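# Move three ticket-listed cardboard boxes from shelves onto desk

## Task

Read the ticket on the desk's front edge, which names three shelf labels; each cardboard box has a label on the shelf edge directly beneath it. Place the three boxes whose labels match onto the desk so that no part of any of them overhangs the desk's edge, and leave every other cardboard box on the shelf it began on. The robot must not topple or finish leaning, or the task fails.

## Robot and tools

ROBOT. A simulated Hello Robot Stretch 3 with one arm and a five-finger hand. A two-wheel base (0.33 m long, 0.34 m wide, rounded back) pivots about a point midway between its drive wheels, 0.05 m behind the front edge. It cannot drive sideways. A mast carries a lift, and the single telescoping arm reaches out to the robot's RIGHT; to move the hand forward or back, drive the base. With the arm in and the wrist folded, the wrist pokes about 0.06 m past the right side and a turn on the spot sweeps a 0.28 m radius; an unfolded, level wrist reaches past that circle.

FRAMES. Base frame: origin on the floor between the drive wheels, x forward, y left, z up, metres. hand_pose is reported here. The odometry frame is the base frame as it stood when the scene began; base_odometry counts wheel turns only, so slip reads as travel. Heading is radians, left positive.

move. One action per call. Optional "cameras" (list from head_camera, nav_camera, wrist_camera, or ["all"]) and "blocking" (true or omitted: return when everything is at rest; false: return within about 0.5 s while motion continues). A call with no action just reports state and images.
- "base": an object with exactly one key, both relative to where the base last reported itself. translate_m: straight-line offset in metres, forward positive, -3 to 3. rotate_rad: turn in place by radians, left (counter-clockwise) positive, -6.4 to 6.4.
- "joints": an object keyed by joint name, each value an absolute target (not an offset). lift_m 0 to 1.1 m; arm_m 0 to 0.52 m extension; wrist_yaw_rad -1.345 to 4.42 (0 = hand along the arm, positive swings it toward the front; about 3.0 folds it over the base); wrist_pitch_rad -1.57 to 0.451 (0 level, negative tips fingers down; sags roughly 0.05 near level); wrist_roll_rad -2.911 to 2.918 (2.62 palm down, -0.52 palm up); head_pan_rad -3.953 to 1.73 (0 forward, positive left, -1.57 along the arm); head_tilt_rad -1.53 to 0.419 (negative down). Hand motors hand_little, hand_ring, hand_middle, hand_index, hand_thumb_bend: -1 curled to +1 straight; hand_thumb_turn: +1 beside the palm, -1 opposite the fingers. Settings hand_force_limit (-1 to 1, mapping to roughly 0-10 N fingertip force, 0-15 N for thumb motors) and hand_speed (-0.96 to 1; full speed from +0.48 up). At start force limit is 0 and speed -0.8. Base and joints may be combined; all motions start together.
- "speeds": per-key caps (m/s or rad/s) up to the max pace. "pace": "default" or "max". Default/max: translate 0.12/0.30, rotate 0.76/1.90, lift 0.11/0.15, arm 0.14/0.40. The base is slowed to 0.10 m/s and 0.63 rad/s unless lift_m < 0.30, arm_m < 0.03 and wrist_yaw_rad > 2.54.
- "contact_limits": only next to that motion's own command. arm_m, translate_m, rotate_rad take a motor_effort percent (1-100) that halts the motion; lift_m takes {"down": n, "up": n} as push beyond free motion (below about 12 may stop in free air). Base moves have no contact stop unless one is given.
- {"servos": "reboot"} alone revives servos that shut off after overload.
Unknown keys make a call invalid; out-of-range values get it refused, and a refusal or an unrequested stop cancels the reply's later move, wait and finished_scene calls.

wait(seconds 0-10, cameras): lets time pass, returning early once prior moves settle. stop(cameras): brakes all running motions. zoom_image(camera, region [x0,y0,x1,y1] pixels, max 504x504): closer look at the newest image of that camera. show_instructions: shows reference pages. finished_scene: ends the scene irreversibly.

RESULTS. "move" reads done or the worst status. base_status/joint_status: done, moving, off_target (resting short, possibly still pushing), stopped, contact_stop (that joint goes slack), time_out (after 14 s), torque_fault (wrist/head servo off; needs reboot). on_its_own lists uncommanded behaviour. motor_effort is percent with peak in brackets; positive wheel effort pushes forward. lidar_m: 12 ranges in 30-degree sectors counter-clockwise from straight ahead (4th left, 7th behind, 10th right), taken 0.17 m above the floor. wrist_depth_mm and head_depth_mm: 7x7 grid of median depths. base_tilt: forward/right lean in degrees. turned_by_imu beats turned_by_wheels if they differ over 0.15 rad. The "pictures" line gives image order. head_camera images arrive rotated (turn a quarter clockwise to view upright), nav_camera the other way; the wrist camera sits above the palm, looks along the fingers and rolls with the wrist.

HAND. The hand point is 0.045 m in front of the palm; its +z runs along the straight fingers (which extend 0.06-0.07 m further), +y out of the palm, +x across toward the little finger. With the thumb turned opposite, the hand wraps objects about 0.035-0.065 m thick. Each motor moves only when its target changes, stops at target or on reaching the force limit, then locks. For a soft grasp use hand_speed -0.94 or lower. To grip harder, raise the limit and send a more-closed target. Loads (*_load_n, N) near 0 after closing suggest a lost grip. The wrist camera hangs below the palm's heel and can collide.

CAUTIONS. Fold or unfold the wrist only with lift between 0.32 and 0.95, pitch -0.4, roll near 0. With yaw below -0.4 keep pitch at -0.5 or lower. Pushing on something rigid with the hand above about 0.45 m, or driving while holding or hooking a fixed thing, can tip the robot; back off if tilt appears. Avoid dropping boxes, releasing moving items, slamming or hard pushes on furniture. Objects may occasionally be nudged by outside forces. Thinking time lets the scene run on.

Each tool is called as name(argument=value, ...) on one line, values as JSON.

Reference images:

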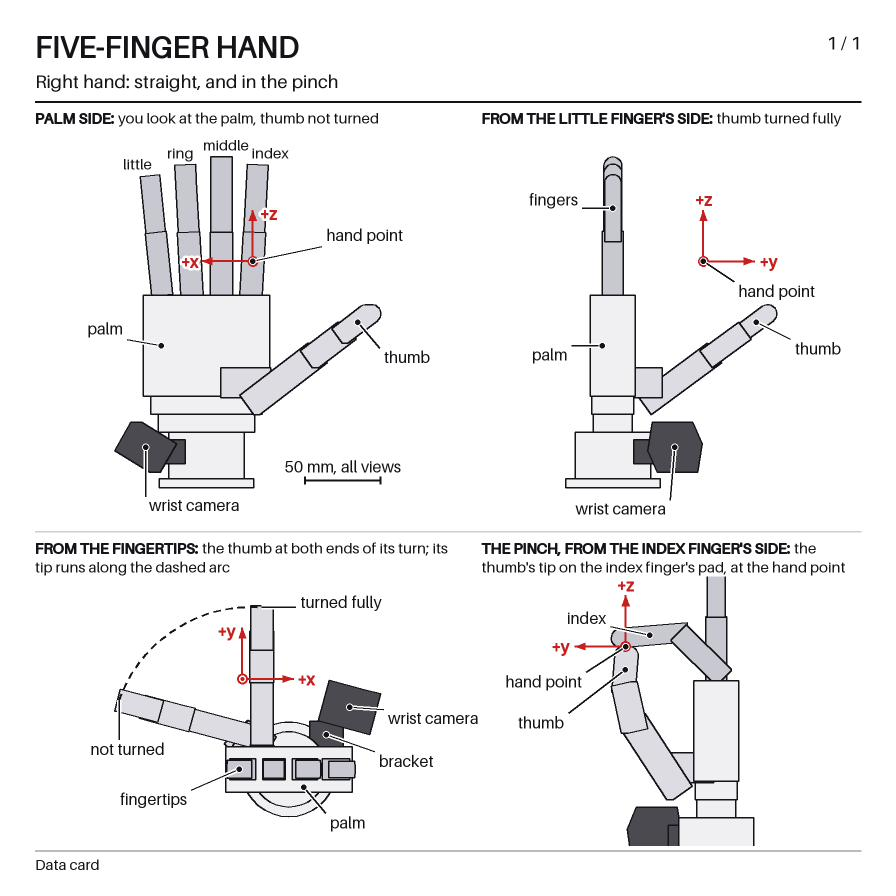

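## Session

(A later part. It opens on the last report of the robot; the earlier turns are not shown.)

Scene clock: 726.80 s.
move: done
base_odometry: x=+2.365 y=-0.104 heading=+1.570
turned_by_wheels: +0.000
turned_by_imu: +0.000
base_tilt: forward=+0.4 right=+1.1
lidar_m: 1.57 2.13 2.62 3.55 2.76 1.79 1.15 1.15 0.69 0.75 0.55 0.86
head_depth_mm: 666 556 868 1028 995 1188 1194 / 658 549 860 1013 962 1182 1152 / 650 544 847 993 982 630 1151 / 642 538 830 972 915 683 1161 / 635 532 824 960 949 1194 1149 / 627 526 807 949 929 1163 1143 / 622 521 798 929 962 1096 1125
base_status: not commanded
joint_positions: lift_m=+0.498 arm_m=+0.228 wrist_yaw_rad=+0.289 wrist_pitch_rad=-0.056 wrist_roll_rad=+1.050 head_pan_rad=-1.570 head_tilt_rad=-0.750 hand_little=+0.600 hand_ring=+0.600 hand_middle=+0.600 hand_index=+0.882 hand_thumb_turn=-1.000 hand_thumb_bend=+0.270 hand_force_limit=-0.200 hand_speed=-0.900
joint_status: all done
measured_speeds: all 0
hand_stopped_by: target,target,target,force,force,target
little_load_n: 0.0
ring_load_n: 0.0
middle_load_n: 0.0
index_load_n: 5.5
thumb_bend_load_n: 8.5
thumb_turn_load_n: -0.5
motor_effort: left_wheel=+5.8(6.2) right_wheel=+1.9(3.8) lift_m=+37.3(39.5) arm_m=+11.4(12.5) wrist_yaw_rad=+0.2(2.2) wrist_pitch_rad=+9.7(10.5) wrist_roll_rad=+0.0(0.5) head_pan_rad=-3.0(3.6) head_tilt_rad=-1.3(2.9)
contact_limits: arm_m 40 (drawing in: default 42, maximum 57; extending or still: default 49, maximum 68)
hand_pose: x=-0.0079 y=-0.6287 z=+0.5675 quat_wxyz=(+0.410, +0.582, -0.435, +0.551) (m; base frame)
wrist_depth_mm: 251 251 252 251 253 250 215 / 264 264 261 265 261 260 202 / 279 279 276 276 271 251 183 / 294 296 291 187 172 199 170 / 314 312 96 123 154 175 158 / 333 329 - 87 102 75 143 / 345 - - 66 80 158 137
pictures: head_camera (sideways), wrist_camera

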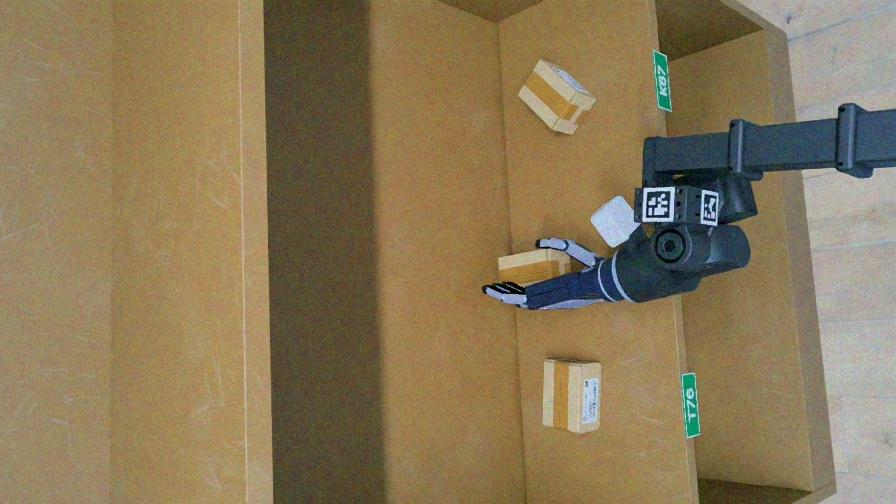

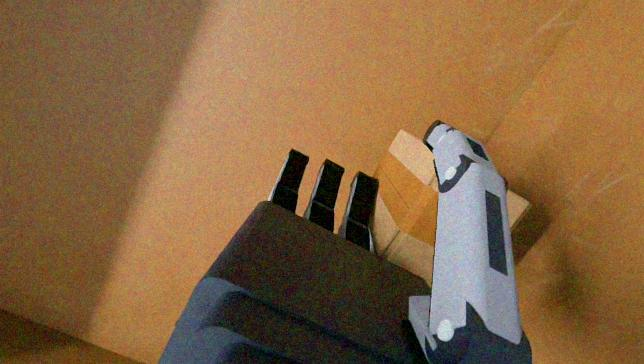

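move(joints={"hand_index":0.4,"hand_thumb_bend":-0.3,"hand_speed":-0.92,"hand_force_limit":0.3})

move(joints={"lift_m":0.56}, speeds={"lift_m":0.05})

move(joints={"arm_m":0.0}, speeds={"arm_m":0.07}, cameras=["head_camera","wrist_camera"])

Scene clock: 736.50 s.
move: off_target
base_odometry: x=+2.365 y=-0.104 heading=+1.570
turned_by_wheels: +0.000
turned_by_imu: +0.000
base_tilt: forward=+0.5 right=+1.1
lidar_m: 1.58 2.13 2.62 3.33 2.75 1.79 1.15 1.15 0.69 0.75 0.56 0.86
head_depth_mm: 666 555 872 1030 990 1189 1199 / 657 549 855 1010 969 1181 1151 / 648 543 842 992 981 628 1145 / 644 537 832 970 914 682 1154 / 635 532 820 957 950 1189 1146 / 630 526 808 946 927 1169 1137 / 622 520 799 931 964 1094 1131
base_status: not commanded
joint_positions: lift_m=+0.498 arm_m=+0.228 wrist_yaw_rad=+0.289 wrist_pitch_rad=-0.056 wrist_roll_rad=+1.050 head_pan_rad=-1.570 head_tilt_rad=-0.750 hand_little=+0.600 hand_ring=+0.600 hand_middle=+0.600 hand_index=+0.877 hand_thumb_turn=-1.000 hand_thumb_bend=+0.266 hand_force_limit=+0.300 hand_speed=-0.920
joint_status: hand_index off_target (ended at +0.877, target +0.400); hand_thumb_bend off_target (ended at +0.266, target -0.300); the others done
measured_speeds: all 0
hand_stopped_by: target,target,target,force,force,target
little_load_n: 0.0
ring_load_n: 0.0
middle_load_n: 0.0
index_load_n: 6.0
thumb_bend_load_n: 9.5
thumb_turn_load_n: -0.5
motor_effort: left_wheel=+6.0(6.2) right_wheel=+3.0(4.0) lift_m=+37.2(38.0) arm_m=+10.1(10.3) wrist_yaw_rad=-0.1(2.1) wrist_pitch_rad=+9.9(10.3) wrist_roll_rad=+0.1(0.6) head_pan_rad=-3.1(3.4) head_tilt_rad=-2.4(3.5)
contact_limits: arm_m 40 (drawing in: default 42, maximum 57; extending or still: default 49, maximum 68)
hand_pose: x=-0.0079 y=-0.6287 z=+0.5675 quat_wxyz=(+0.410, +0.582, -0.435, +0.551) (m; base frame)
wrist_depth_mm: 251 250 250 248 249 249 216 / 264 264 265 264 262 262 201 / 278 279 277 278 270 254 184 / 296 294 294 187 173 200 171 / 312 310 96 124 154 173 158 / 336 332 - 87 102 75 143 / 345 - - 66 80 158 138
pictures: none

Scene clock: 738.27 s.
move: done
base_odometry: x=+2.365 y=-0.104 heading=+1.570
turned_by_wheels: +0.000
turned_by_imu: +0.000
base_tilt: forward=+0.4 right=+1.1
lidar_m: 1.58 2.13 2.62 3.32 2.75 1.79 1.15 1.15 0.69 0.75 0.56 0.86
head_depth_mm: 664 556 869 1028 996 1188 1198 / 658 550 855 1009 966 906 475 / 650 543 844 999 984 603 1159 / 643 537 833 949 732 672 1155 / 635 533 822 941 950 1190 1143 / 629 526 810 946 927 1158 1145 / 621 522 798 928 961 1094 1128
base_status: not commanded
joint_positions: lift_m=+0.560 arm_m=+0.228 wrist_yaw_rad=+0.289 wrist_pitch_rad=-0.058 wrist_roll_rad=+1.050 head_pan_rad=-1.570 head_tilt_rad=-0.750 hand_little=+0.600 hand_ring=+0.600 hand_middle=+0.600 hand_index=+0.877 hand_thumb_turn=-1.000 hand_thumb_bend=+0.266 hand_force_limit=+0.300 hand_speed=-0.920
joint_status: all done
measured_speeds: all 0
hand_stopped_by: target,target,target,force,force,target
little_load_n: 0.0
ring_load_n: 0.0
middle_load_n: 0.0
index_load_n: 5.5
thumb_bend_load_n: 9.5
thumb_turn_load_n: -0.5
motor_effort: left_wheel=+5.9(6.2) right_wheel=+2.0(3.8) lift_m=+35.9(40.1) arm_m=+9.1(9.8) wrist_yaw_rad=+0.1(1.8) wrist_pitch_rad=+10.1(10.6) wrist_roll_rad=+0.0(0.4) head_pan_rad=-3.3(3.6) head_tilt_rad=-2.8(3.4)
contact_limits: arm_m 40 (drawing in: default 42, maximum 57; extending or still: default 49, maximum 68)
hand_pose: x=-0.0079 y=-0.6286 z=+0.6291 quat_wxyz=(+0.410, +0.583, -0.436, +0.550) (m; base frame)
wrist_depth_mm: 251 249 252 250 251 250 250 / 263 264 265 262 264 264 261 / 277 276 278 276 271 277 252 / 292 293 294 188 172 280 232 / 312 310 96 123 152 243 216 / 334 331 - 87 103 226 200 / 345 - - 66 80 220 187
pictures: none

Scene clock: 742.30 s.
move: done
base_odometry: x=+2.365 y=-0.104 heading=+1.570
turned_by_wheels: +0.000
turned_by_imu: +0.000
base_tilt: forward=+0.5 right=+1.1
lidar_m: 1.58 2.14 2.63 3.33 2.76 1.79 1.15 1.15 0.69 0.75 0.55 0.86
head_depth_mm: 666 554 871 1031 995 1192 1202 / 659 550 854 1011 966 1213 1177 / 648 543 845 996 981 1203 1157 / 642 538 834 983 977 876 540 / 635 531 823 961 977 708 1121 / 632 527 807 944 927 1167 1137 / 623 520 799 936 964 1096 1133
base_status: not commanded
joint_positions: lift_m=+0.560 arm_m=+0.000 wrist_yaw_rad=+0.289 wrist_pitch_rad=-0.058 wrist_roll_rad=+1.050 head_pan_rad=-1.570 head_tilt_rad=-0.750 hand_little=+0.600 hand_ring=+0.600 hand_middle=+0.600 hand_index=+0.877 hand_thumb_turn=-1.000 hand_thumb_bend=+0.266 hand_force_limit=+0.300 hand_speed=-0.920
joint_status: all done
measured_speeds: all 0
hand_stopped_by: target,target,target,force,force,target
little_load_n: 0.0
ring_load_n: 0.0
middle_load_n: 0.0
index_load_n: 5.5
thumb_bend_load_n: 9.5
thumb_turn_load_n: -0.5
motor_effort: left_wheel=+5.9(6.1) right_wheel=+2.4(4.2) lift_m=+22.0(36.8) arm_m=-20.7(29.9) wrist_yaw_rad=+0.7(2.1) wrist_pitch_rad=+10.1(10.8) wrist_roll_rad=+0.0(0.6) head_pan_rad=-2.8(3.6) head_tilt_rad=-2.8(4.2)
hand_pose: x=-0.0079 y=-0.4006 z=+0.6290 quat_wxyz=(+0.410, +0.583, -0.436, +0.550) (m; base frame)
wrist_depth_mm: 416 454 458 451 457 453 313 / 452 478 471 480 478 419 281 / 494 508 495 507 487 356 253 / 493 534 535 187 173 281 256 / 418 490 94 123 152 261 562 / 363 404 - 87 102 276 564 / 318 - - 66 80 609 517
pictures: head_camera (sideways), wrist_camera

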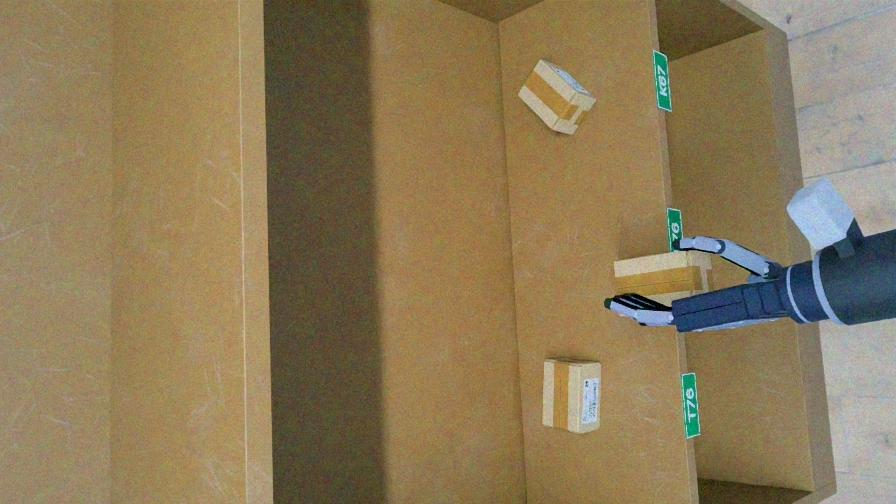

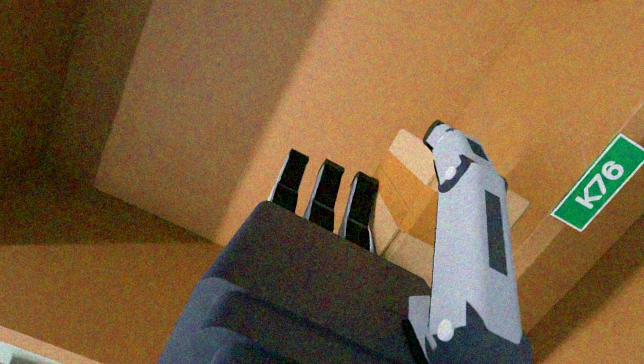

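move(joints={"wrist_yaw_rad":1.57}, speeds={"wrist_yaw_rad":0.8})

move(base={"rotate_rad":1.73}, cameras=["nav_camera","head_camera"])

Scene clock: 778.13 s.
move: done
base_odometry: x=+2.365 y=-0.104 heading=+1.570
turned_by_wheels: +0.000
turned_by_imu: +0.000
base_tilt: forward=+0.4 right=+1.0
lidar_m: 1.58 2.13 2.63 3.54 2.75 1.79 1.15 1.15 0.69 0.75 0.56 0.86
head_depth_mm: 665 555 870 1033 991 1186 1200 / 657 549 856 1012 961 1217 1175 / 650 543 843 1001 982 1198 1172 / 643 537 832 977 982 1199 1159 / 635 533 821 959 968 1196 1147 / 629 528 810 947 929 1164 1135 / 621 522 798 929 960 1092 1129
base_status: not commanded
joint_positions: lift_m=+0.560 arm_m=+0.000 wrist_yaw_rad=+1.569 wrist_pitch_rad=-0.058 wrist_roll_rad=+1.050 head_pan_rad=-1.570 head_tilt_rad=-0.750 hand_little=+0.600 hand_ring=+0.600 hand_middle=+0.600 hand_index=+0.877 hand_thumb_turn=-1.000 hand_thumb_bend=+0.266 hand_force_limit=+0.300 hand_speed=-0.920
joint_status: all done
measured_speeds: all 0
hand_stopped_by: target,target,target,force,force,target
little_load_n: 0.0
ring_load_n: 0.0
middle_load_n: 0.0
index_load_n: 5.5
thumb_bend_load_n: 9.5
thumb_turn_load_n: -0.5
motor_effort: left_wheel=+6.0(6.1) right_wheel=+3.0(3.9) lift_m=+16.2(17.1) arm_m=-8.2(13.7) wrist_yaw_rad=+0.8(7.3) wrist_pitch_rad=+10.2(10.6) wrist_roll_rad=-0.4(0.6) head_pan_rad=-2.8(3.5) head_tilt_rad=-3.2(4.9)
hand_pose: x=+0.2274 y=-0.2054 z=+0.6290 quat_wxyz=(+0.000, +0.728, -0.001, +0.686) (m; base frame)
wrist_depth_mm: - - - 653 691 730 - / - - - - 690 739 763 / - - - - 703 717 773 / - - - 188 172 748 744 / - - 94 127 153 801 697 / - - - 87 102 723 645 / - - - 66 80 702 602
pictures: none

Scene clock: 782.00 s.
move: done
base_odometry: x=+2.365 y=-0.104 heading=-2.983
turned_by_wheels: +1.730
turned_by_imu: +1.717
base_tilt: forward=+0.4 right=+1.1
lidar_m: 3.52 2.28 1.69 1.15 0.69 0.71 0.75 0.56 0.86 2.11 2.21 3.03
head_depth_mm: 1855 2050 1753 1763 1506 1342 1196 / 1867 2078 2256 1898 1568 1360 1194 / 1886 2109 2259 1895 1572 1359 1182 / 1877 2124 2302 1892 1568 1346 1180 / 1820 2139 2291 1859 1563 1327 1176 / 1801 2146 2265 1848 1540 1339 1175 / 1849 2141 2255 1822 1546 1327 1162
base_status: done
joint_positions: lift_m=+0.560 arm_m=+0.000 wrist_yaw_rad=+1.569 wrist_pitch_rad=-0.058 wrist_roll_rad=+1.050 head_pan_rad=-1.570 head_tilt_rad=-0.750 hand_little=+0.600 hand_ring=+0.600 hand_middle=+0.600 hand_index=+0.877 hand_thumb_turn=-1.000 hand_thumb_bend=+0.266 hand_force_limit=+0.300 hand_speed=-0.920
joint_status: not commanded
measured_speeds: all 0
hand_stopped_by: target,target,target,force,force,target
little_load_n: 0.0
ring_load_n: 0.0
middle_load_n: 0.0
index_load_n: 5.5
thumb_bend_load_n: 9.5
thumb_turn_load_n: -0.5
motor_effort: left_wheel=-12.2(16.6) right_wheel=+8.8(14.3) lift_m=+19.7(19.7) arm_m=-14.4(14.4) wrist_yaw_rad=+1.1(2.1) wrist_pitch_rad=+10.3(10.8) wrist_roll_rad=+0.1(0.8) head_pan_rad=-3.3(3.6) head_tilt_rad=-3.4(5.3)
hand_pose: x=+0.2274 y=-0.2054 z=+0.6290 quat_wxyz=(+0.000, +0.728, -0.001, +0.686) (m; base frame)
wrist_depth_mm: - - - - - - - / - - - - - - 915 / - - - - - - 834 / - - - 189 173 867 764 / - - 94 127 153 794 691 / - - - 87 102 750 650 / - - - 66 80 711 609
pictures: head_camera (sideways), nav_camera (sideways)

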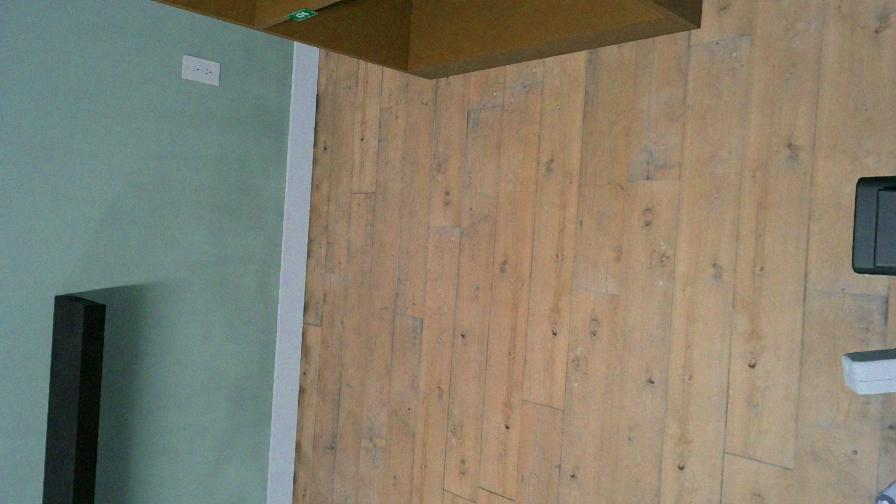

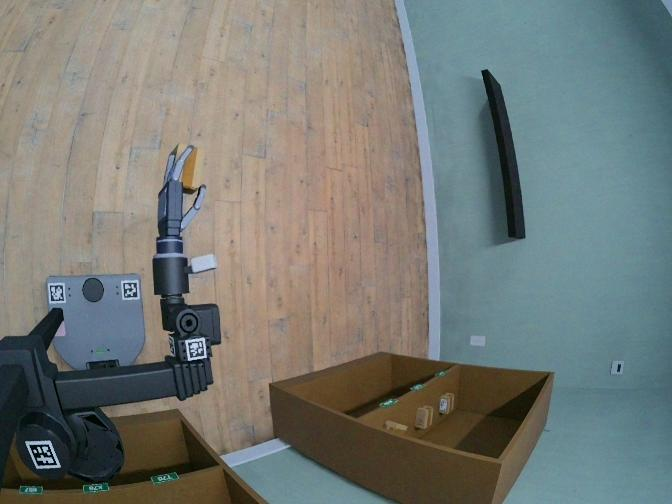

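move(base={"translate_m":1.3}, joints={"lift_m":0.93,"head_pan_rad":-0.6,"head_tilt_rad":-0.5}, cameras=["nav_camera"])

Scene clock: 805.50 s.
move: done
base_odometry: x=+1.081 y=-0.308 heading=-2.983
turned_by_wheels: +0.000
turned_by_imu: -0.005
base_tilt: forward=+0.5 right=+1.1
lidar_m: 2.02 2.24 1.68 1.62 1.65 1.65 1.81 1.92 2.21 2.14 2.22 2.28
head_depth_mm: 2408 2509 2640 2637 2044 1641 1364 / 2644 2752 2941 2717 2058 1626 1299 / 2877 3109 3276 2714 2035 1496 - / 2720 2980 3261 2667 2004 376 291 / 2556 2809 3008 2597 2001 386 1336 / 2458 2622 2842 2635 1963 1597 1334 / 2335 2459 2652 2426 1972 1573 1322
base_status: done
joint_positions: lift_m=+0.930 arm_m=+0.000 wrist_yaw_rad=+1.569 wrist_pitch_rad=-0.059 wrist_roll_rad=+1.050 head_pan_rad=-0.600 head_tilt_rad=-0.500 hand_little=+0.600 hand_ring=+0.600 hand_middle=+0.600 hand_index=+0.877 hand_thumb_turn=-1.000 hand_thumb_bend=+0.266 hand_force_limit=+0.300 hand_speed=-0.920
joint_status: all done
measured_speeds: all 0
hand_stopped_by: target,target,target,force,force,target
little_load_n: 0.0
ring_load_n: 0.0
middle_load_n: 0.0
index_load_n: 6.0
thumb_bend_load_n: 9.5
thumb_turn_load_n: -1.0
motor_effort: left_wheel=+6.2(10.6) right_wheel=+3.6(14.4) lift_m=+38.0(41.0) arm_m=-20.2(21.9) wrist_yaw_rad=+1.3(2.4) wrist_pitch_rad=+10.9(11.1) wrist_roll_rad=+0.2(0.7) head_pan_rad=-3.5(5.2) head_tilt_rad=+4.1(6.1)
hand_pose: x=+0.2273 y=-0.2054 z=+0.9988 quat_wxyz=(+0.000, +0.728, -0.001, +0.686) (m; base frame)
wrist_depth_mm: - - - - - - - / - - - - - - - / - - - - - - - / - - - 189 173 - - / - - 94 127 154 - - / - - - 87 103 - - / - - - 66 80 - 939
pictures: nav_camera (sideways)

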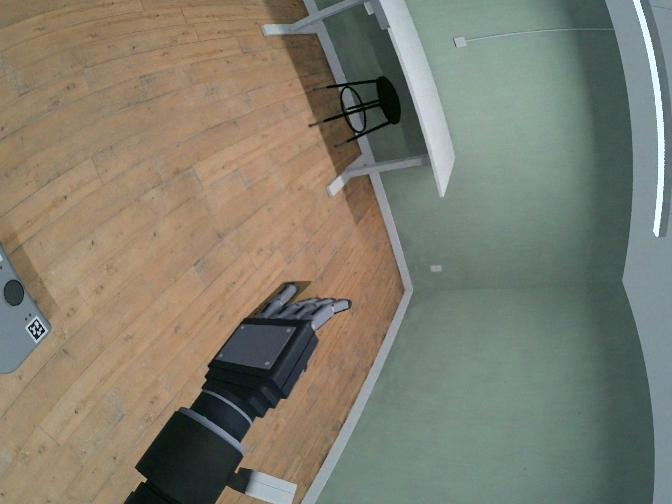

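move(base={"translate_m":1.28}, joints={"head_pan_rad":-1.57,"head_tilt_rad":-0.75})

move(base={"rotate_rad":1.6}, cameras=["nav_camera","head_camera"])

Scene clock: 825.87 s.
move: done
base_odometry: x=-0.183 y=-0.510 heading=-2.983
turned_by_wheels: +0.000
turned_by_imu: -0.005
base_tilt: forward=+0.4 right=+1.0
lidar_m: 0.75 1.09 1.63 1.59 1.64 2.29 3.08 3.04 2.22 2.14 1.95 1.01
head_depth_mm: 1877 2123 2287 1948 - - 1177 / 1902 2124 2279 1917 - - 1175 / 1892 2128 2277 1867 - - 1148 / 1905 2158 2312 1858 1603 - 1145 / 1919 2147 2284 1852 1555 1421 1124 / 1912 2152 2271 1842 1557 - - / 1908 2150 2254 1836 - - -
base_status: done
joint_positions: lift_m=+0.930 arm_m=+0.000 wrist_yaw_rad=+1.569 wrist_pitch_rad=-0.059 wrist_roll_rad=+1.050 head_pan_rad=-1.570 head_tilt_rad=-0.750 hand_little=+0.600 hand_ring=+0.600 hand_middle=+0.600 hand_index=+0.877 hand_thumb_turn=-1.000 hand_thumb_bend=+0.266 hand_force_limit=+0.300 hand_speed=-0.920
joint_status: all done
measured_speeds: all 0
hand_stopped_by: target,target,target,force,force,target
little_load_n: 0.0
ring_load_n: 0.0
middle_load_n: 0.0
index_load_n: 6.0
thumb_bend_load_n: 9.5
thumb_turn_load_n: -1.0
motor_effort: left_wheel=+6.9(11.5) right_wheel=+2.4(14.0) lift_m=+37.5(38.5) arm_m=-18.9(20.4) wrist_yaw_rad=+0.4(2.6) wrist_pitch_rad=+10.5(11.0) wrist_roll_rad=+0.0(0.7) head_pan_rad=+2.8(6.8) head_tilt_rad=-5.5(7.7)
hand_pose: x=+0.2273 y=-0.2054 z=+0.9988 quat_wxyz=(+0.000, +0.728, -0.001, +0.686) (m; base frame)
wrist_depth_mm: - - - - - - - / - - - - - - - / - - - - 212 - - / - - - 187 172 - - / - - 94 127 153 147 - / - - - 87 102 780 978 / - - - 66 80 - 926
pictures: none

Scene clock: 829.53 s.
move: done
base_odometry: x=-0.183 y=-0.510 heading=-1.383
turned_by_wheels: +1.600
turned_by_imu: +1.589
base_tilt: forward=+0.5 right=+1.0
lidar_m: 1.59 1.69 2.39 3.08 2.91 2.20 2.14 1.88 1.01 0.75 1.09 1.62
head_depth_mm: 1190 1167 875 769 - - 1180 / 1197 1153 869 761 - - 1175 / 1203 1138 862 1053 - - 1144 / 1214 1129 854 1238 1572 - 1138 / 1217 1109 850 1701 1558 - 1119 / 1233 1099 843 1713 1558 - - / 1245 1094 835 1739 - - -
base_status: done
joint_positions: lift_m=+0.930 arm_m=+0.000 wrist_yaw_rad=+1.569 wrist_pitch_rad=-0.059 wrist_roll_rad=+1.050 head_pan_rad=-1.570 head_tilt_rad=-0.750 hand_little=+0.600 hand_ring=+0.600 hand_middle=+0.600 hand_index=+0.877 hand_thumb_turn=-1.000 hand_thumb_bend=+0.266 hand_force_limit=+0.300 hand_speed=-0.920
joint_status: not commanded
measured_speeds: all 0
hand_stopped_by: target,target,target,force,force,target
little_load_n: 0.0
ring_load_n: 0.0
middle_load_n: 0.0
index_load_n: 6.0
thumb_bend_load_n: 9.5
thumb_turn_load_n: -0.5
motor_effort: left_wheel=-10.9(16.9) right_wheel=+9.1(13.2) lift_m=+37.7(38.0) arm_m=-20.2(21.6) wrist_yaw_rad=+0.8(2.1) wrist_pitch_rad=+10.2(11.0) wrist_roll_rad=+0.1(0.6) head_pan_rad=+2.6(3.3) head_tilt_rad=-5.0(7.1)
hand_pose: x=+0.2273 y=-0.2054 z=+0.9988 quat_wxyz=(+0.000, +0.728, -0.001, +0.686) (m; base frame)
wrist_depth_mm: - - - - - - - / - - - - - - - / - - - - - - - / - - - 188 172 - - / - - 94 127 153 - - / - - - 87 102 - 971 / - - - 66 80 - 924
pictures: head_camera (sideways), nav_camera (sideways)

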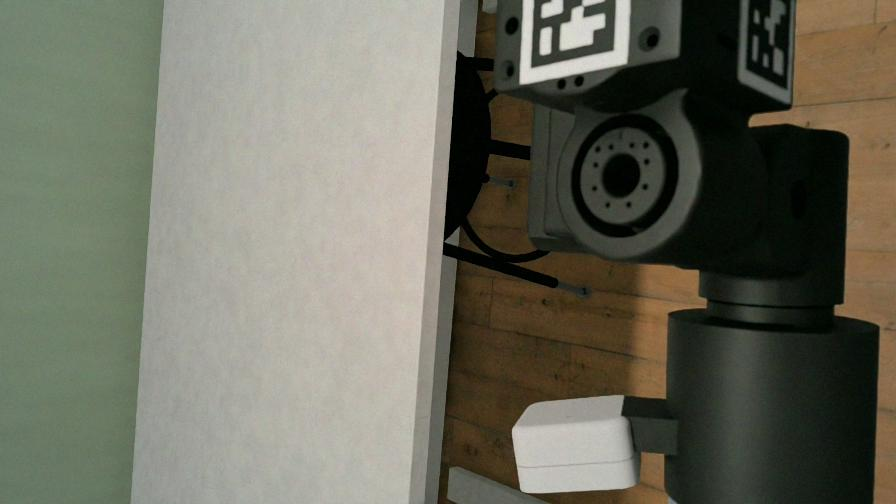

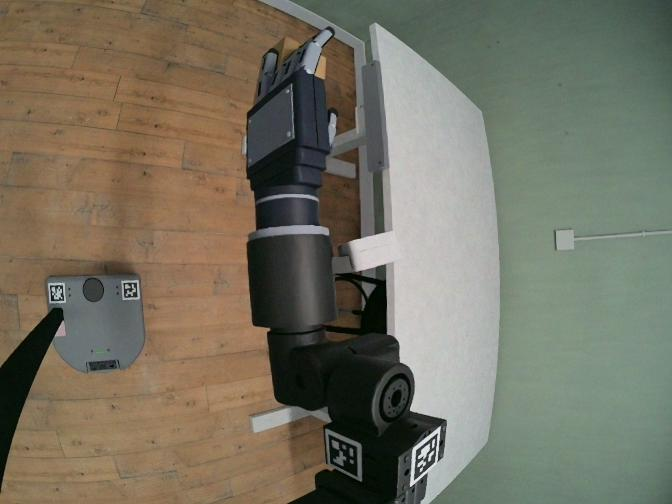

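move(joints={"wrist_yaw_rad":0.289}, speeds={"wrist_yaw_rad":0.8})

move(joints={"arm_m":0.42,"lift_m":0.82}, speeds={"arm_m":0.12,"lift_m":0.05}, cameras=["wrist_camera","head_camera"])

Scene clock: 850.47 s.
move: done
base_odometry: x=-0.183 y=-0.510 heading=-1.383
turned_by_wheels: +0.000
turned_by_imu: +0.000
base_tilt: forward=+0.5 right=+1.1
lidar_m: 1.59 1.69 2.39 3.08 2.91 2.21 2.15 1.87 1.01 0.75 1.09 1.63
head_depth_mm: 1185 1160 881 765 - - - / 1196 1151 871 737 - - 1150 / 1209 1132 860 735 - - - / 1212 1122 858 387 - - 1144 / 1224 1113 424 333 296 1322 1180 / 1228 1106 842 1707 1551 1340 1161 / 1241 1096 838 1715 1541 1328 1171
base_status: not commanded
joint_positions: lift_m=+0.930 arm_m=+0.000 wrist_yaw_rad=+0.290 wrist_pitch_rad=-0.059 wrist_roll_rad=+1.050 head_pan_rad=-1.570 head_tilt_rad=-0.750 hand_little=+0.600 hand_ring=+0.600 hand_middle=+0.600 hand_index=+0.877 hand_thumb_turn=-1.000 hand_thumb_bend=+0.266 hand_force_limit=+0.300 hand_speed=-0.920
joint_status: all done
measured_speeds: all 0
hand_stopped_by: target,target,target,force,force,target
little_load_n: 0.0
ring_load_n: 0.0
middle_load_n: 0.0
index_load_n: 5.5
thumb_bend_load_n: 9.5
thumb_turn_load_n: -0.5
motor_effort: left_wheel=-10.8(11.5) right_wheel=+7.7(10.2) lift_m=+36.8(38.0) arm_m=-16.9(18.3) wrist_yaw_rad=-0.8(6.6) wrist_pitch_rad=+10.2(10.9) wrist_roll_rad=-0.3(0.5) head_pan_rad=+2.4(2.8) head_tilt_rad=-4.5(6.1)
hand_pose: x=-0.0078 y=-0.4005 z=+0.9988 quat_wxyz=(+0.409, +0.583, -0.436, +0.550) (m; base frame)
wrist_depth_mm: - - - - - - 340 / - - - - - - 324 / - - - - 210 - 328 / - - - 188 173 335 - / - - 94 127 153 - - / - - - 87 102 - 988 / - - - 66 80 - 913
pictures: none

Scene clock: 855.10 s.
move: done
base_odometry: x=-0.183 y=-0.510 heading=-1.383
turned_by_wheels: +0.000
turned_by_imu: +0.000
base_tilt: forward=+0.5 right=+1.1
lidar_m: 1.59 1.69 2.39 3.07 2.92 2.20 2.15 1.88 1.01 0.75 1.09 1.63
head_depth_mm: 1191 1162 876 371 311 283 1174 / 1194 1152 473 407 1497 1334 1190 / 1202 1141 570 1046 1538 1353 1188 / 1219 1119 632 1243 1539 1342 1183 / 1216 1115 846 1708 1556 1338 1173 / 1225 1100 843 1701 1545 1329 1178 / 1233 1087 832 1723 1536 1327 1167
base_status: not commanded
joint_positions: lift_m=+0.820 arm_m=+0.420 wrist_yaw_rad=+0.290 wrist_pitch_rad=-0.059 wrist_roll_rad=+1.050 head_pan_rad=-1.570 head_tilt_rad=-0.750 hand_little=+0.600 hand_ring=+0.600 hand_middle=+0.600 hand_index=+0.877 hand_thumb_turn=-1.000 hand_thumb_bend=+0.266 hand_force_limit=+0.300 hand_speed=-0.920
joint_status: all done
measured_speeds: all 0
hand_stopped_by: target,target,target,force,force,target
little_load_n: 0.0
ring_load_n: 0.0
middle_load_n: 0.0
index_load_n: 5.5
thumb_bend_load_n: 9.5
thumb_turn_load_n: -0.5
motor_effort: left_wheel=-11.0(11.1) right_wheel=+8.7(9.9) lift_m=+17.6(35.8) arm_m=+19.2(26.1) wrist_yaw_rad=-1.4(2.2) wrist_pitch_rad=+10.9(11.1) wrist_roll_rad=-0.4(0.7) head_pan_rad=+1.7(2.6) head_tilt_rad=-5.4(6.4)
hand_pose: x=-0.0078 y=-0.8205 z=+0.8887 quat_wxyz=(+0.409, +0.583, -0.436, +0.550) (m; base frame)
wrist_depth_mm: - - - - - 308 214 / - - - - - 282 189 / - - - - 200 243 173 / - - - 184 173 188 160 / - - 90 127 153 147 150 / - - - 87 102 153 134 / - - - 66 80 149 130
pictures: head_camera (sideways), wrist_camera

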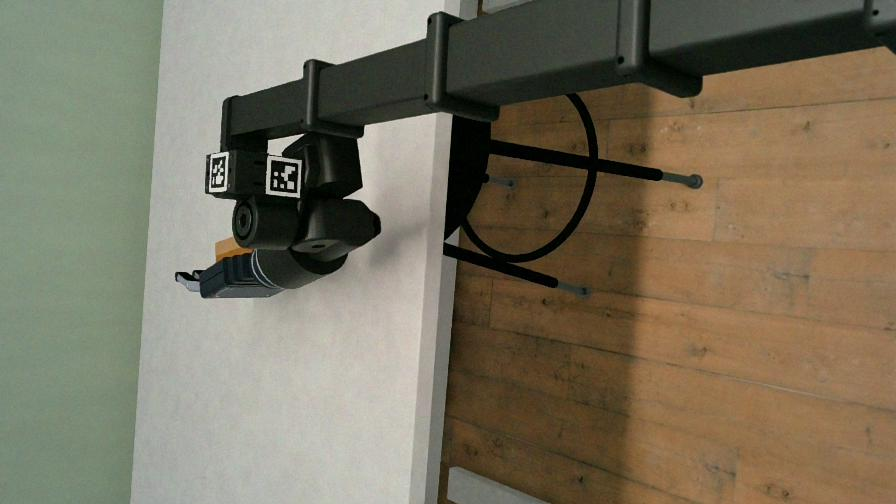

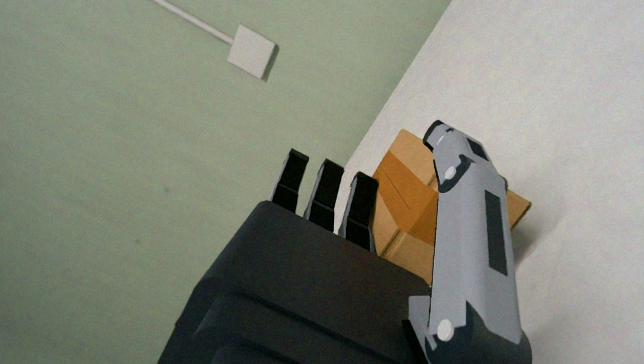

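move(joints={"lift_m":0.765}, speeds={"lift_m":0.02}, contact_limits={"lift_m":{"down":13}})

Scene clock: 863.00 s.
move: done
base_odometry: x=-0.183 y=-0.510 heading=-1.383
turned_by_wheels: +0.000
turned_by_imu: +0.000
base_tilt: forward=+0.5 right=+1.1
lidar_m: 1.59 1.69 2.40 3.09 2.92 2.21 2.15 1.88 1.01 0.75 1.09 1.62
head_depth_mm: 1193 1160 879 749 1483 316 292 / 1201 1149 604 466 396 377 1170 / 1206 1137 605 1047 1541 1353 1189 / 1205 1129 689 1241 1534 1352 1188 / 1225 1113 845 1706 1565 1339 1178 / 1225 1102 839 1700 1543 1331 1171 / 1239 1091 837 1723 1542 1329 1162
base_status: not commanded
joint_positions: lift_m=+0.765 arm_m=+0.420 wrist_yaw_rad=+0.290 wrist_pitch_rad=+0.024 wrist_roll_rad=+1.042 head_pan_rad=-1.570 head_tilt_rad=-0.750 hand_little=+0.600 hand_ring=+0.600 hand_middle=+0.600 hand_index=+0.877 hand_thumb_turn=-1.000 hand_thumb_bend=+0.266 hand_force_limit=+0.300 hand_speed=-0.920
joint_status: all done
measured_speeds: all 0
hand_stopped_by: target,target,target,force,force,target
little_load_n: 0.0
ring_load_n: 0.0
middle_load_n: -0.5
index_load_n: 3.5
thumb_bend_load_n: 9.5
thumb_turn_load_n: -5.5
motor_effort: left_wheel=-10.3(11.0) right_wheel=+7.9(9.7) lift_m=+10.9(20.3) arm_m=+3.8(11.5) wrist_yaw_rad=-0.6(2.1) wrist_pitch_rad=-4.6(11.0) wrist_roll_rad=+2.5(2.8) head_pan_rad=+1.8(2.2) head_tilt_rad=-4.1(5.6)
contact_limits: lift_m down 13 (down: maximum 72; up: maximum 65)
hand_pose: x=-0.0066 y=-0.8253 z=+0.8552 quat_wxyz=(+0.429, +0.561, -0.416, +0.572) (m; base frame)
wrist_depth_mm: - - - - - 269 169 / - - - - - 236 150 / - - - - 144 202 135 / - - - 184 175 149 120 / - - 90 127 153 128 111 / - - - 87 105 73 103 / - - - 66 82 112 99
pictures: none

move(joints={"lift_m":0.779}, speeds={"lift_m":0.02})

move(joints={"hand_thumb_bend":1.0,"hand_index":1.0,"hand_middle":1.0,"hand_ring":1,"hand_little":1,"hand_speed":-0.85}, cameras=["wrist_camera","head_camera"])

Scene clock: 868.20 s.
move: done
base_odometry: x=-0.183 y=-0.510 heading=-1.383
turned_by_wheels: +0.000
turned_by_imu: +0.000
base_tilt: forward=+0.5 right=+1.1
lidar_m: 1.59 1.69 2.39 3.08 2.90 2.20 2.14 1.88 1.01 0.75 1.09 1.63
head_depth_mm: 1188 1165 875 743 370 307 - / 1197 1151 560 451 388 1284 1172 / 1205 1134 593 1048 1537 1348 1189 / 1215 1125 669 1243 1521 1338 1184 / 1227 1110 847 1720 1561 1341 1172 / 1233 1102 843 1720 1540 1341 1169 / 1230 1089 834 1728 1533 1322 1173
base_status: not commanded
joint_positions: lift_m=+0.779 arm_m=+0.420 wrist_yaw_rad=+0.290 wrist_pitch_rad=-0.024 wrist_roll_rad=+1.043 head_pan_rad=-1.570 head_tilt_rad=-0.750 hand_little=+0.600 hand_ring=+0.600 hand_middle=+0.600 hand_index=+0.877 hand_thumb_turn=-1.000 hand_thumb_bend=+0.266 hand_force_limit=+0.300 hand_speed=-0.920
joint_status: all done
measured_speeds: all 0
hand_stopped_by: target,target,target,force,force,target
little_load_n: 0.0
ring_load_n: 0.0
middle_load_n: 0.0
index_load_n: 4.0
thumb_bend_load_n: 9.5
thumb_turn_load_n: -2.5
motor_effort: left_wheel=-10.2(10.8) right_wheel=+8.3(9.6) lift_m=+34.5(37.2) arm_m=-6.9(7.0) wrist_yaw_rad=-1.2(1.6) wrist_pitch_rad=+4.1(5.1) wrist_roll_rad=+2.3(2.9) head_pan_rad=+1.5(1.7) head_tilt_rad=-4.3(5.2)
hand_pose: x=-0.0073 y=-0.8228 z=+0.8570 quat_wxyz=(+0.419, +0.575, -0.426, +0.559) (m; base frame)
wrist_depth_mm: - - - - - 268 168 / - - - - - 233 150 / - - - - 182 199 136 / - - - 184 176 149 125 / - - 90 127 152 130 113 / - - - 87 102 74 105 / - - - 67 82 - 101
pictures: none

Scene clock: 872.10 s.
move: done
base_odometry: x=-0.183 y=-0.510 heading=-1.383
turned_by_wheels: +0.000
turned_by_imu: +0.000
base_tilt: forward=+0.5 right=+1.1
lidar_m: 1.58 1.68 2.40 3.09 2.91 2.20 2.14 1.88 1.01 0.75 1.09 1.62
head_depth_mm: 1188 1167 878 741 370 307 - / 1198 1145 560 452 388 1285 1171 / 1205 1140 593 1054 1535 1347 1186 / 1211 1122 670 1240 1525 1350 1186 / 1214 1112 844 1717 1557 1343 1179 / 1227 1097 842 1714 1547 1336 1168 / 1241 1083 834 1718 1538 1325 1167
base_status: not commanded
joint_positions: lift_m=+0.779 arm_m=+0.420 wrist_yaw_rad=+0.287 wrist_pitch_rad=-0.045 wrist_roll_rad=+1.048 head_pan_rad=-1.570 head_tilt_rad=-0.750 hand_little=+1.000 hand_ring=+1.000 hand_middle=+1.000 hand_index=+1.000 hand_thumb_turn=-1.000 hand_thumb_bend=+1.000 hand_force_limit=+0.300 hand_speed=-0.850
joint_status: all done
measured_speeds: all 0
hand_stopped_by: target,target,target,target,target,target
little_load_n: 0.0
ring_load_n: 0.0
middle_load_n: 0.0
index_load_n: 0.0
thumb_bend_load_n: 0.0
thumb_turn_load_n: 0.5
motor_effort: left_wheel=-10.4(10.7) right_wheel=+8.2(9.2) lift_m=+16.7(33.7) arm_m=-16.7(16.7) wrist_yaw_rad=+2.0(2.5) wrist_pitch_rad=+8.1(8.4) wrist_roll_rad=+0.8(2.4) head_pan_rad=+1.4(1.9) head_tilt_rad=-4.0(5.0)
hand_pose: x=-0.0082 y=-0.8215 z=+0.8515 quat_wxyz=(+0.414, +0.579, -0.433, +0.553) (m; base frame)
wrist_depth_mm: - - - - - 253 157 / - - - - 332 103 142 / - - - - 285 92 127 / - - - - 155 86 118 / - - 90 124 157 124 110 / - - - 87 102 69 103 / - - - 67 80 - 98
pictures: head_camera (sideways), wrist_camera

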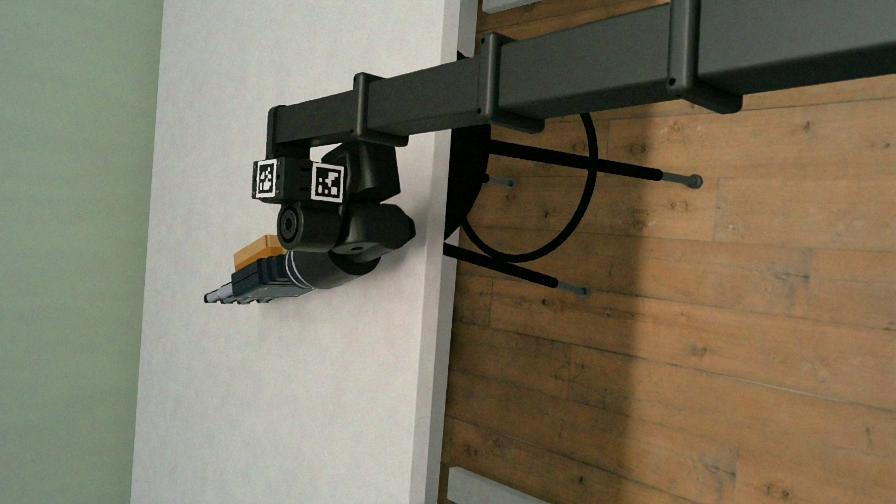

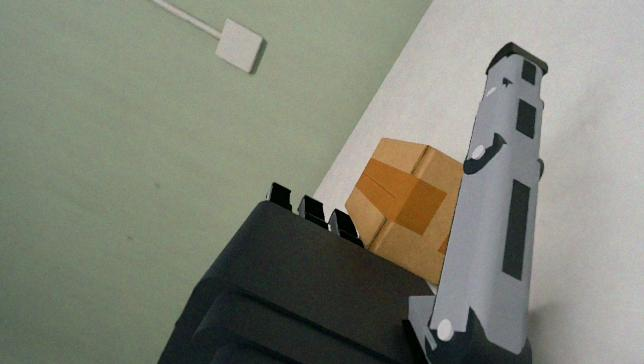

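move(joints={"arm_m":0.25}, speeds={"arm_m":0.06}, cameras=["wrist_camera","head_camera"])

Scene clock: 885.57 s.
move: done
base_odometry: x=-0.183 y=-0.510 heading=-1.383
turned_by_wheels: +0.000
turned_by_imu: +0.000
base_tilt: forward=+0.4 right=+1.0
lidar_m: 1.59 1.69 2.39 3.09 2.91 2.20 2.15 1.88 1.01 0.75 1.10 1.63
head_depth_mm: 1187 1159 876 746 373 310 287 / 1196 1153 869 463 401 1280 1173 / 1202 1138 861 452 1472 1350 1187 / 1213 1121 849 530 1501 1347 1183 / 1216 1116 818 1703 1553 1344 1177 / 1232 1103 843 1695 1551 1328 1172 / 1232 1094 834 1736 1531 1326 1171
base_status: not commanded
joint_positions: lift_m=+0.779 arm_m=+0.250 wrist_yaw_rad=+0.287 wrist_pitch_rad=-0.045 wrist_roll_rad=+1.048 head_pan_rad=-1.570 head_tilt_rad=-0.750 hand_little=+1.000 hand_ring=+1.000 hand_middle=+1.000 hand_index=+1.000 hand_thumb_turn=-1.000 hand_thumb_bend=+1.000 hand_force_limit=+0.300 hand_speed=-0.850
joint_status: all done
measured_speeds: all 0
hand_stopped_by: target,target,target,target,target,target
little_load_n: 0.0
ring_load_n: 0.0
middle_load_n: 0.0
index_load_n: 0.0
thumb_bend_load_n: 0.0
thumb_turn_load_n: 0.0
motor_effort: left_wheel=-10.2(10.5) right_wheel=+7.9(9.3) lift_m=+18.7(18.8) arm_m=-20.4(30.8) wrist_yaw_rad=+0.4(3.0) wrist_pitch_rad=+7.6(8.4) wrist_roll_rad=+1.0(1.1) head_pan_rad=+0.3(1.4) head_tilt_rad=-2.9(4.7)
hand_pose: x=-0.0082 y=-0.6515 z=+0.8514 quat_wxyz=(+0.414, +0.579, -0.433, +0.553) (m; base frame)
wrist_depth_mm: - - - - - 249 157 / - - - - 327 104 143 / - - - - 309 92 129 / - - - - 304 86 119 / - - 94 123 239 124 110 / - - - 87 89 69 102 / - - - 66 80 111 103
pictures: head_camera (sideways), wrist_camera

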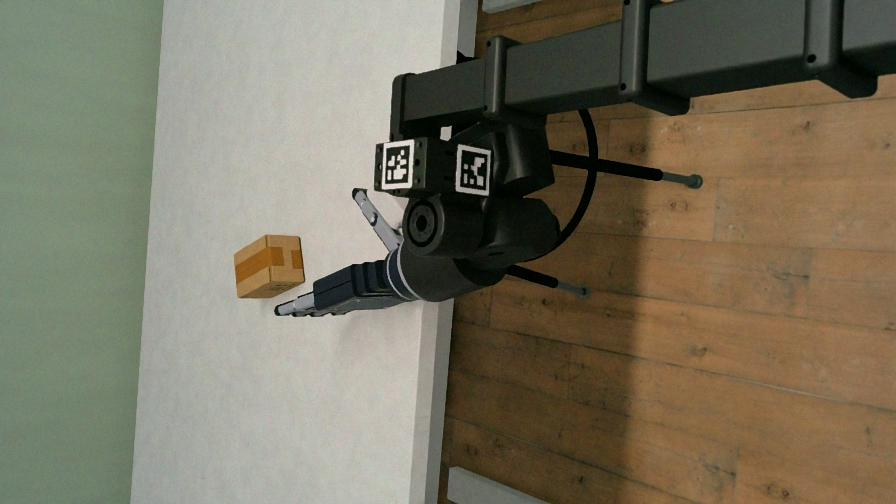

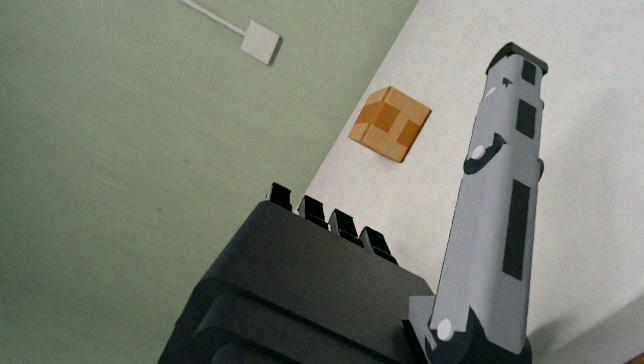

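move(joints={"arm_m":0.0,"lift_m":0.83,"wrist_yaw_rad":0.0}, cameras=["head_camera"])

move(base={"rotate_rad":1.6655})

move(base={"translate_m":1.37}, joints={"lift_m":0.5})

move(base={"translate_m":1.37})

move(base={"rotate_rad":0.5725}, cameras=["head_camera"])

Scene clock: 953.30 s.
move: done
base_odometry: x=-0.183 y=-0.510 heading=-1.383
turned_by_wheels: +0.000
turned_by_imu: +0.000
base_tilt: forward=+0.5 right=+1.0
lidar_m: 1.59 1.68 2.40 3.05 2.90 2.20 2.15 1.87 1.01 0.75 1.09 1.62
head_depth_mm: 1187 1164 878 767 1550 1393 - / 1198 1152 870 762 1237 341 - / 1207 1139 864 760 446 346 - / 1207 1121 853 734 407 340 - / 1219 1115 851 1700 1549 1333 1173 / 1236 1100 840 1699 1551 1339 1169 / 1238 1094 835 1719 1546 1328 1164
base_status: not commanded
joint_positions: lift_m=+0.830 arm_m=+0.000 wrist_yaw_rad=+0.002 wrist_pitch_rad=-0.047 wrist_roll_rad=+1.048 head_pan_rad=-1.570 head_tilt_rad=-0.750 hand_little=+1.000 hand_ring=+1.000 hand_middle=+1.000 hand_index=+1.000 hand_thumb_turn=-1.000 hand_thumb_bend=+1.000 hand_force_limit=+0.300 hand_speed=-0.850
joint_status: all done
measured_speeds: all 0
hand_stopped_by: target,target,target,target,target,target
little_load_n: 0.0
ring_load_n: 0.0
middle_load_n: 0.0
index_load_n: 0.0
thumb_bend_load_n: 0.0
thumb_turn_load_n: 0.0
motor_effort: left_wheel=-10.0(10.2) right_wheel=+8.4(8.7) lift_m=+36.8(39.2) arm_m=-20.8(28.8) wrist_yaw_rad=-0.9(5.0) wrist_pitch_rad=+8.0(8.6) wrist_roll_rad=+0.4(1.2) head_pan_rad=+0.1(0.9) head_tilt_rad=-1.0(4.6)
hand_pose: x=-0.0811 y=-0.3947 z=+0.9020 quat_wxyz=(+0.488, +0.512, -0.511, +0.488) (m; base frame)
wrist_depth_mm: - - - - - 321 - / - - - - - 103 - / - - - - - 91 - / - - - - - 85 - / - - 94 123 - - 991 / - - - 87 89 69 868 / - - - 67 80 - 843
pictures: head_camera (sideways)

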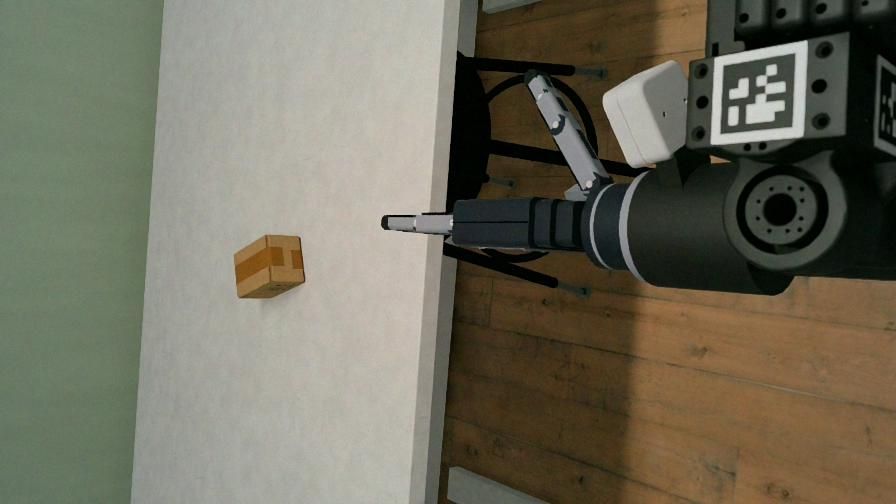

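Scene clock: 957.07 s.
move: done
base_odometry: x=-0.183 y=-0.510 heading=+0.282
turned_by_wheels: +1.665
turned_by_imu: +1.653
base_tilt: forward=+0.5 right=+1.0
lidar_m: 3.07 2.66 2.16 2.14 1.72 0.75 0.95 1.09 1.60 1.59 1.76 2.72
head_depth_mm: 1351 1513 1712 1861 1574 1400 - / 1375 1532 1745 1899 1512 341 - / 1399 1561 1795 1894 446 346 - / 1418 1608 1812 1814 408 340 - / 1447 1629 1848 1852 1560 1339 1173 / 1482 1670 1917 1844 1549 1336 1168 / 1515 1713 1975 1828 1547 1324 1162
base_status: done
joint_positions: lift_m=+0.830 arm_m=+0.000 wrist_yaw_rad=+0.001 wrist_pitch_rad=-0.047 wrist_roll_rad=+1.048 head_pan_rad=-1.570 head_tilt_rad=-0.750 hand_little=+1.000 hand_ring=+1.000 hand_middle=+1.000 hand_index=+1.000 hand_thumb_turn=-1.000 hand_thumb_bend=+1.000 hand_force_limit=+0.300 hand_speed=-0.850
joint_status: not commanded
measured_speeds: all 0
hand_stopped_by: target,target,target,target,target,target
little_load_n: 0.0
ring_load_n: 0.0
middle_load_n: 0.0
index_load_n: 0.0
thumb_bend_load_n: 0.0
thumb_turn_load_n: 0.5
motor_effort: left_wheel=-10.8(15.8) right_wheel=+8.8(12.9) lift_m=+32.8(36.7) arm_m=-21.2(22.0) wrist_yaw_rad=-1.4(2.3) wrist_pitch_rad=+7.9(8.6) wrist_roll_rad=+0.3(1.1) head_pan_rad=+0.0(0.7) head_tilt_rad=-2.7(3.6)
hand_pose: x=-0.0812 y=-0.3947 z=+0.9020 quat_wxyz=(+0.488, +0.512, -0.511, +0.488) (m; base frame)
wrist_depth_mm: - - - - - - - / - - - - - 104 - / - - - - - 93 - / - - - - - 86 - / - - 94 127 186 - 980 / - - - 87 89 69 930 / - - - 66 80 - 840
pictures: none

Scene clock: 971.83 s.
move: time_out
base_odometry: x=+1.131 y=-0.130 heading=+0.282
turned_by_wheels: +0.000
turned_by_imu: -0.007
base_tilt: forward=+0.4 right=+1.1
lidar_m: 1.72 2.14 1.96 1.94 2.11 2.32 2.31 2.24 1.83 1.81 1.74 1.84
head_depth_mm: 1550 1716 1974 1897 1597 1361 1200 / 1571 1763 2018 1890 1582 1354 1191 / 1590 1795 2055 1875 1570 1347 1150 / 1623 1818 2099 1850 1564 1309 606 / 1651 1850 2093 1860 1559 1337 1171 / 1675 1889 2118 1846 1547 1329 1168 / 1687 1928 2138 1836 1530 1323 1170
base_status: translate_m time_out (by the wheels' count: +1.3678 of +1.3700)
joint_positions: lift_m=+0.500 arm_m=+0.000 wrist_yaw_rad=+0.001 wrist_pitch_rad=-0.047 wrist_roll_rad=+1.048 head_pan_rad=-1.570 head_tilt_rad=-0.750 hand_little=+1.000 hand_ring=+1.000 hand_middle=+1.000 hand_index=+1.000 hand_thumb_turn=-1.000 hand_thumb_bend=+1.000 hand_force_limit=+0.300 hand_speed=-0.850
joint_status: all done
measured_speeds: all 0
hand_stopped_by: target,target,target,target,target,target
little_load_n: -0.5
ring_load_n: 0.0
middle_load_n: 0.0
index_load_n: 0.0
thumb_bend_load_n: 0.0
thumb_turn_load_n: 0.0
motor_effort: left_wheel=+0.6(12.3) right_wheel=+0.5(14.0) lift_m=+16.6(29.9) arm_m=-13.7(21.6) wrist_yaw_rad=-1.0(2.4) wrist_pitch_rad=+8.2(8.7) wrist_roll_rad=+0.7(1.2) head_pan_rad=-1.3(1.6) head_tilt_rad=-1.1(3.8)
hand_pose: x=-0.0812 y=-0.3946 z=+0.5719 quat_wxyz=(+0.488, +0.512, -0.511, +0.488) (m; base frame)
wrist_depth_mm: - - - - - - 920 / - - - - - 104 838 / - - - - - 92 759 / - - - - - 85 694 / - - 95 128 186 749 634 / - - - 87 89 69 604 / - - - 66 80 656 560
pictures: none

not run: a stop that you did not command came earlier in this reply.

not run: a stop that you did not command came earlier in this reply.


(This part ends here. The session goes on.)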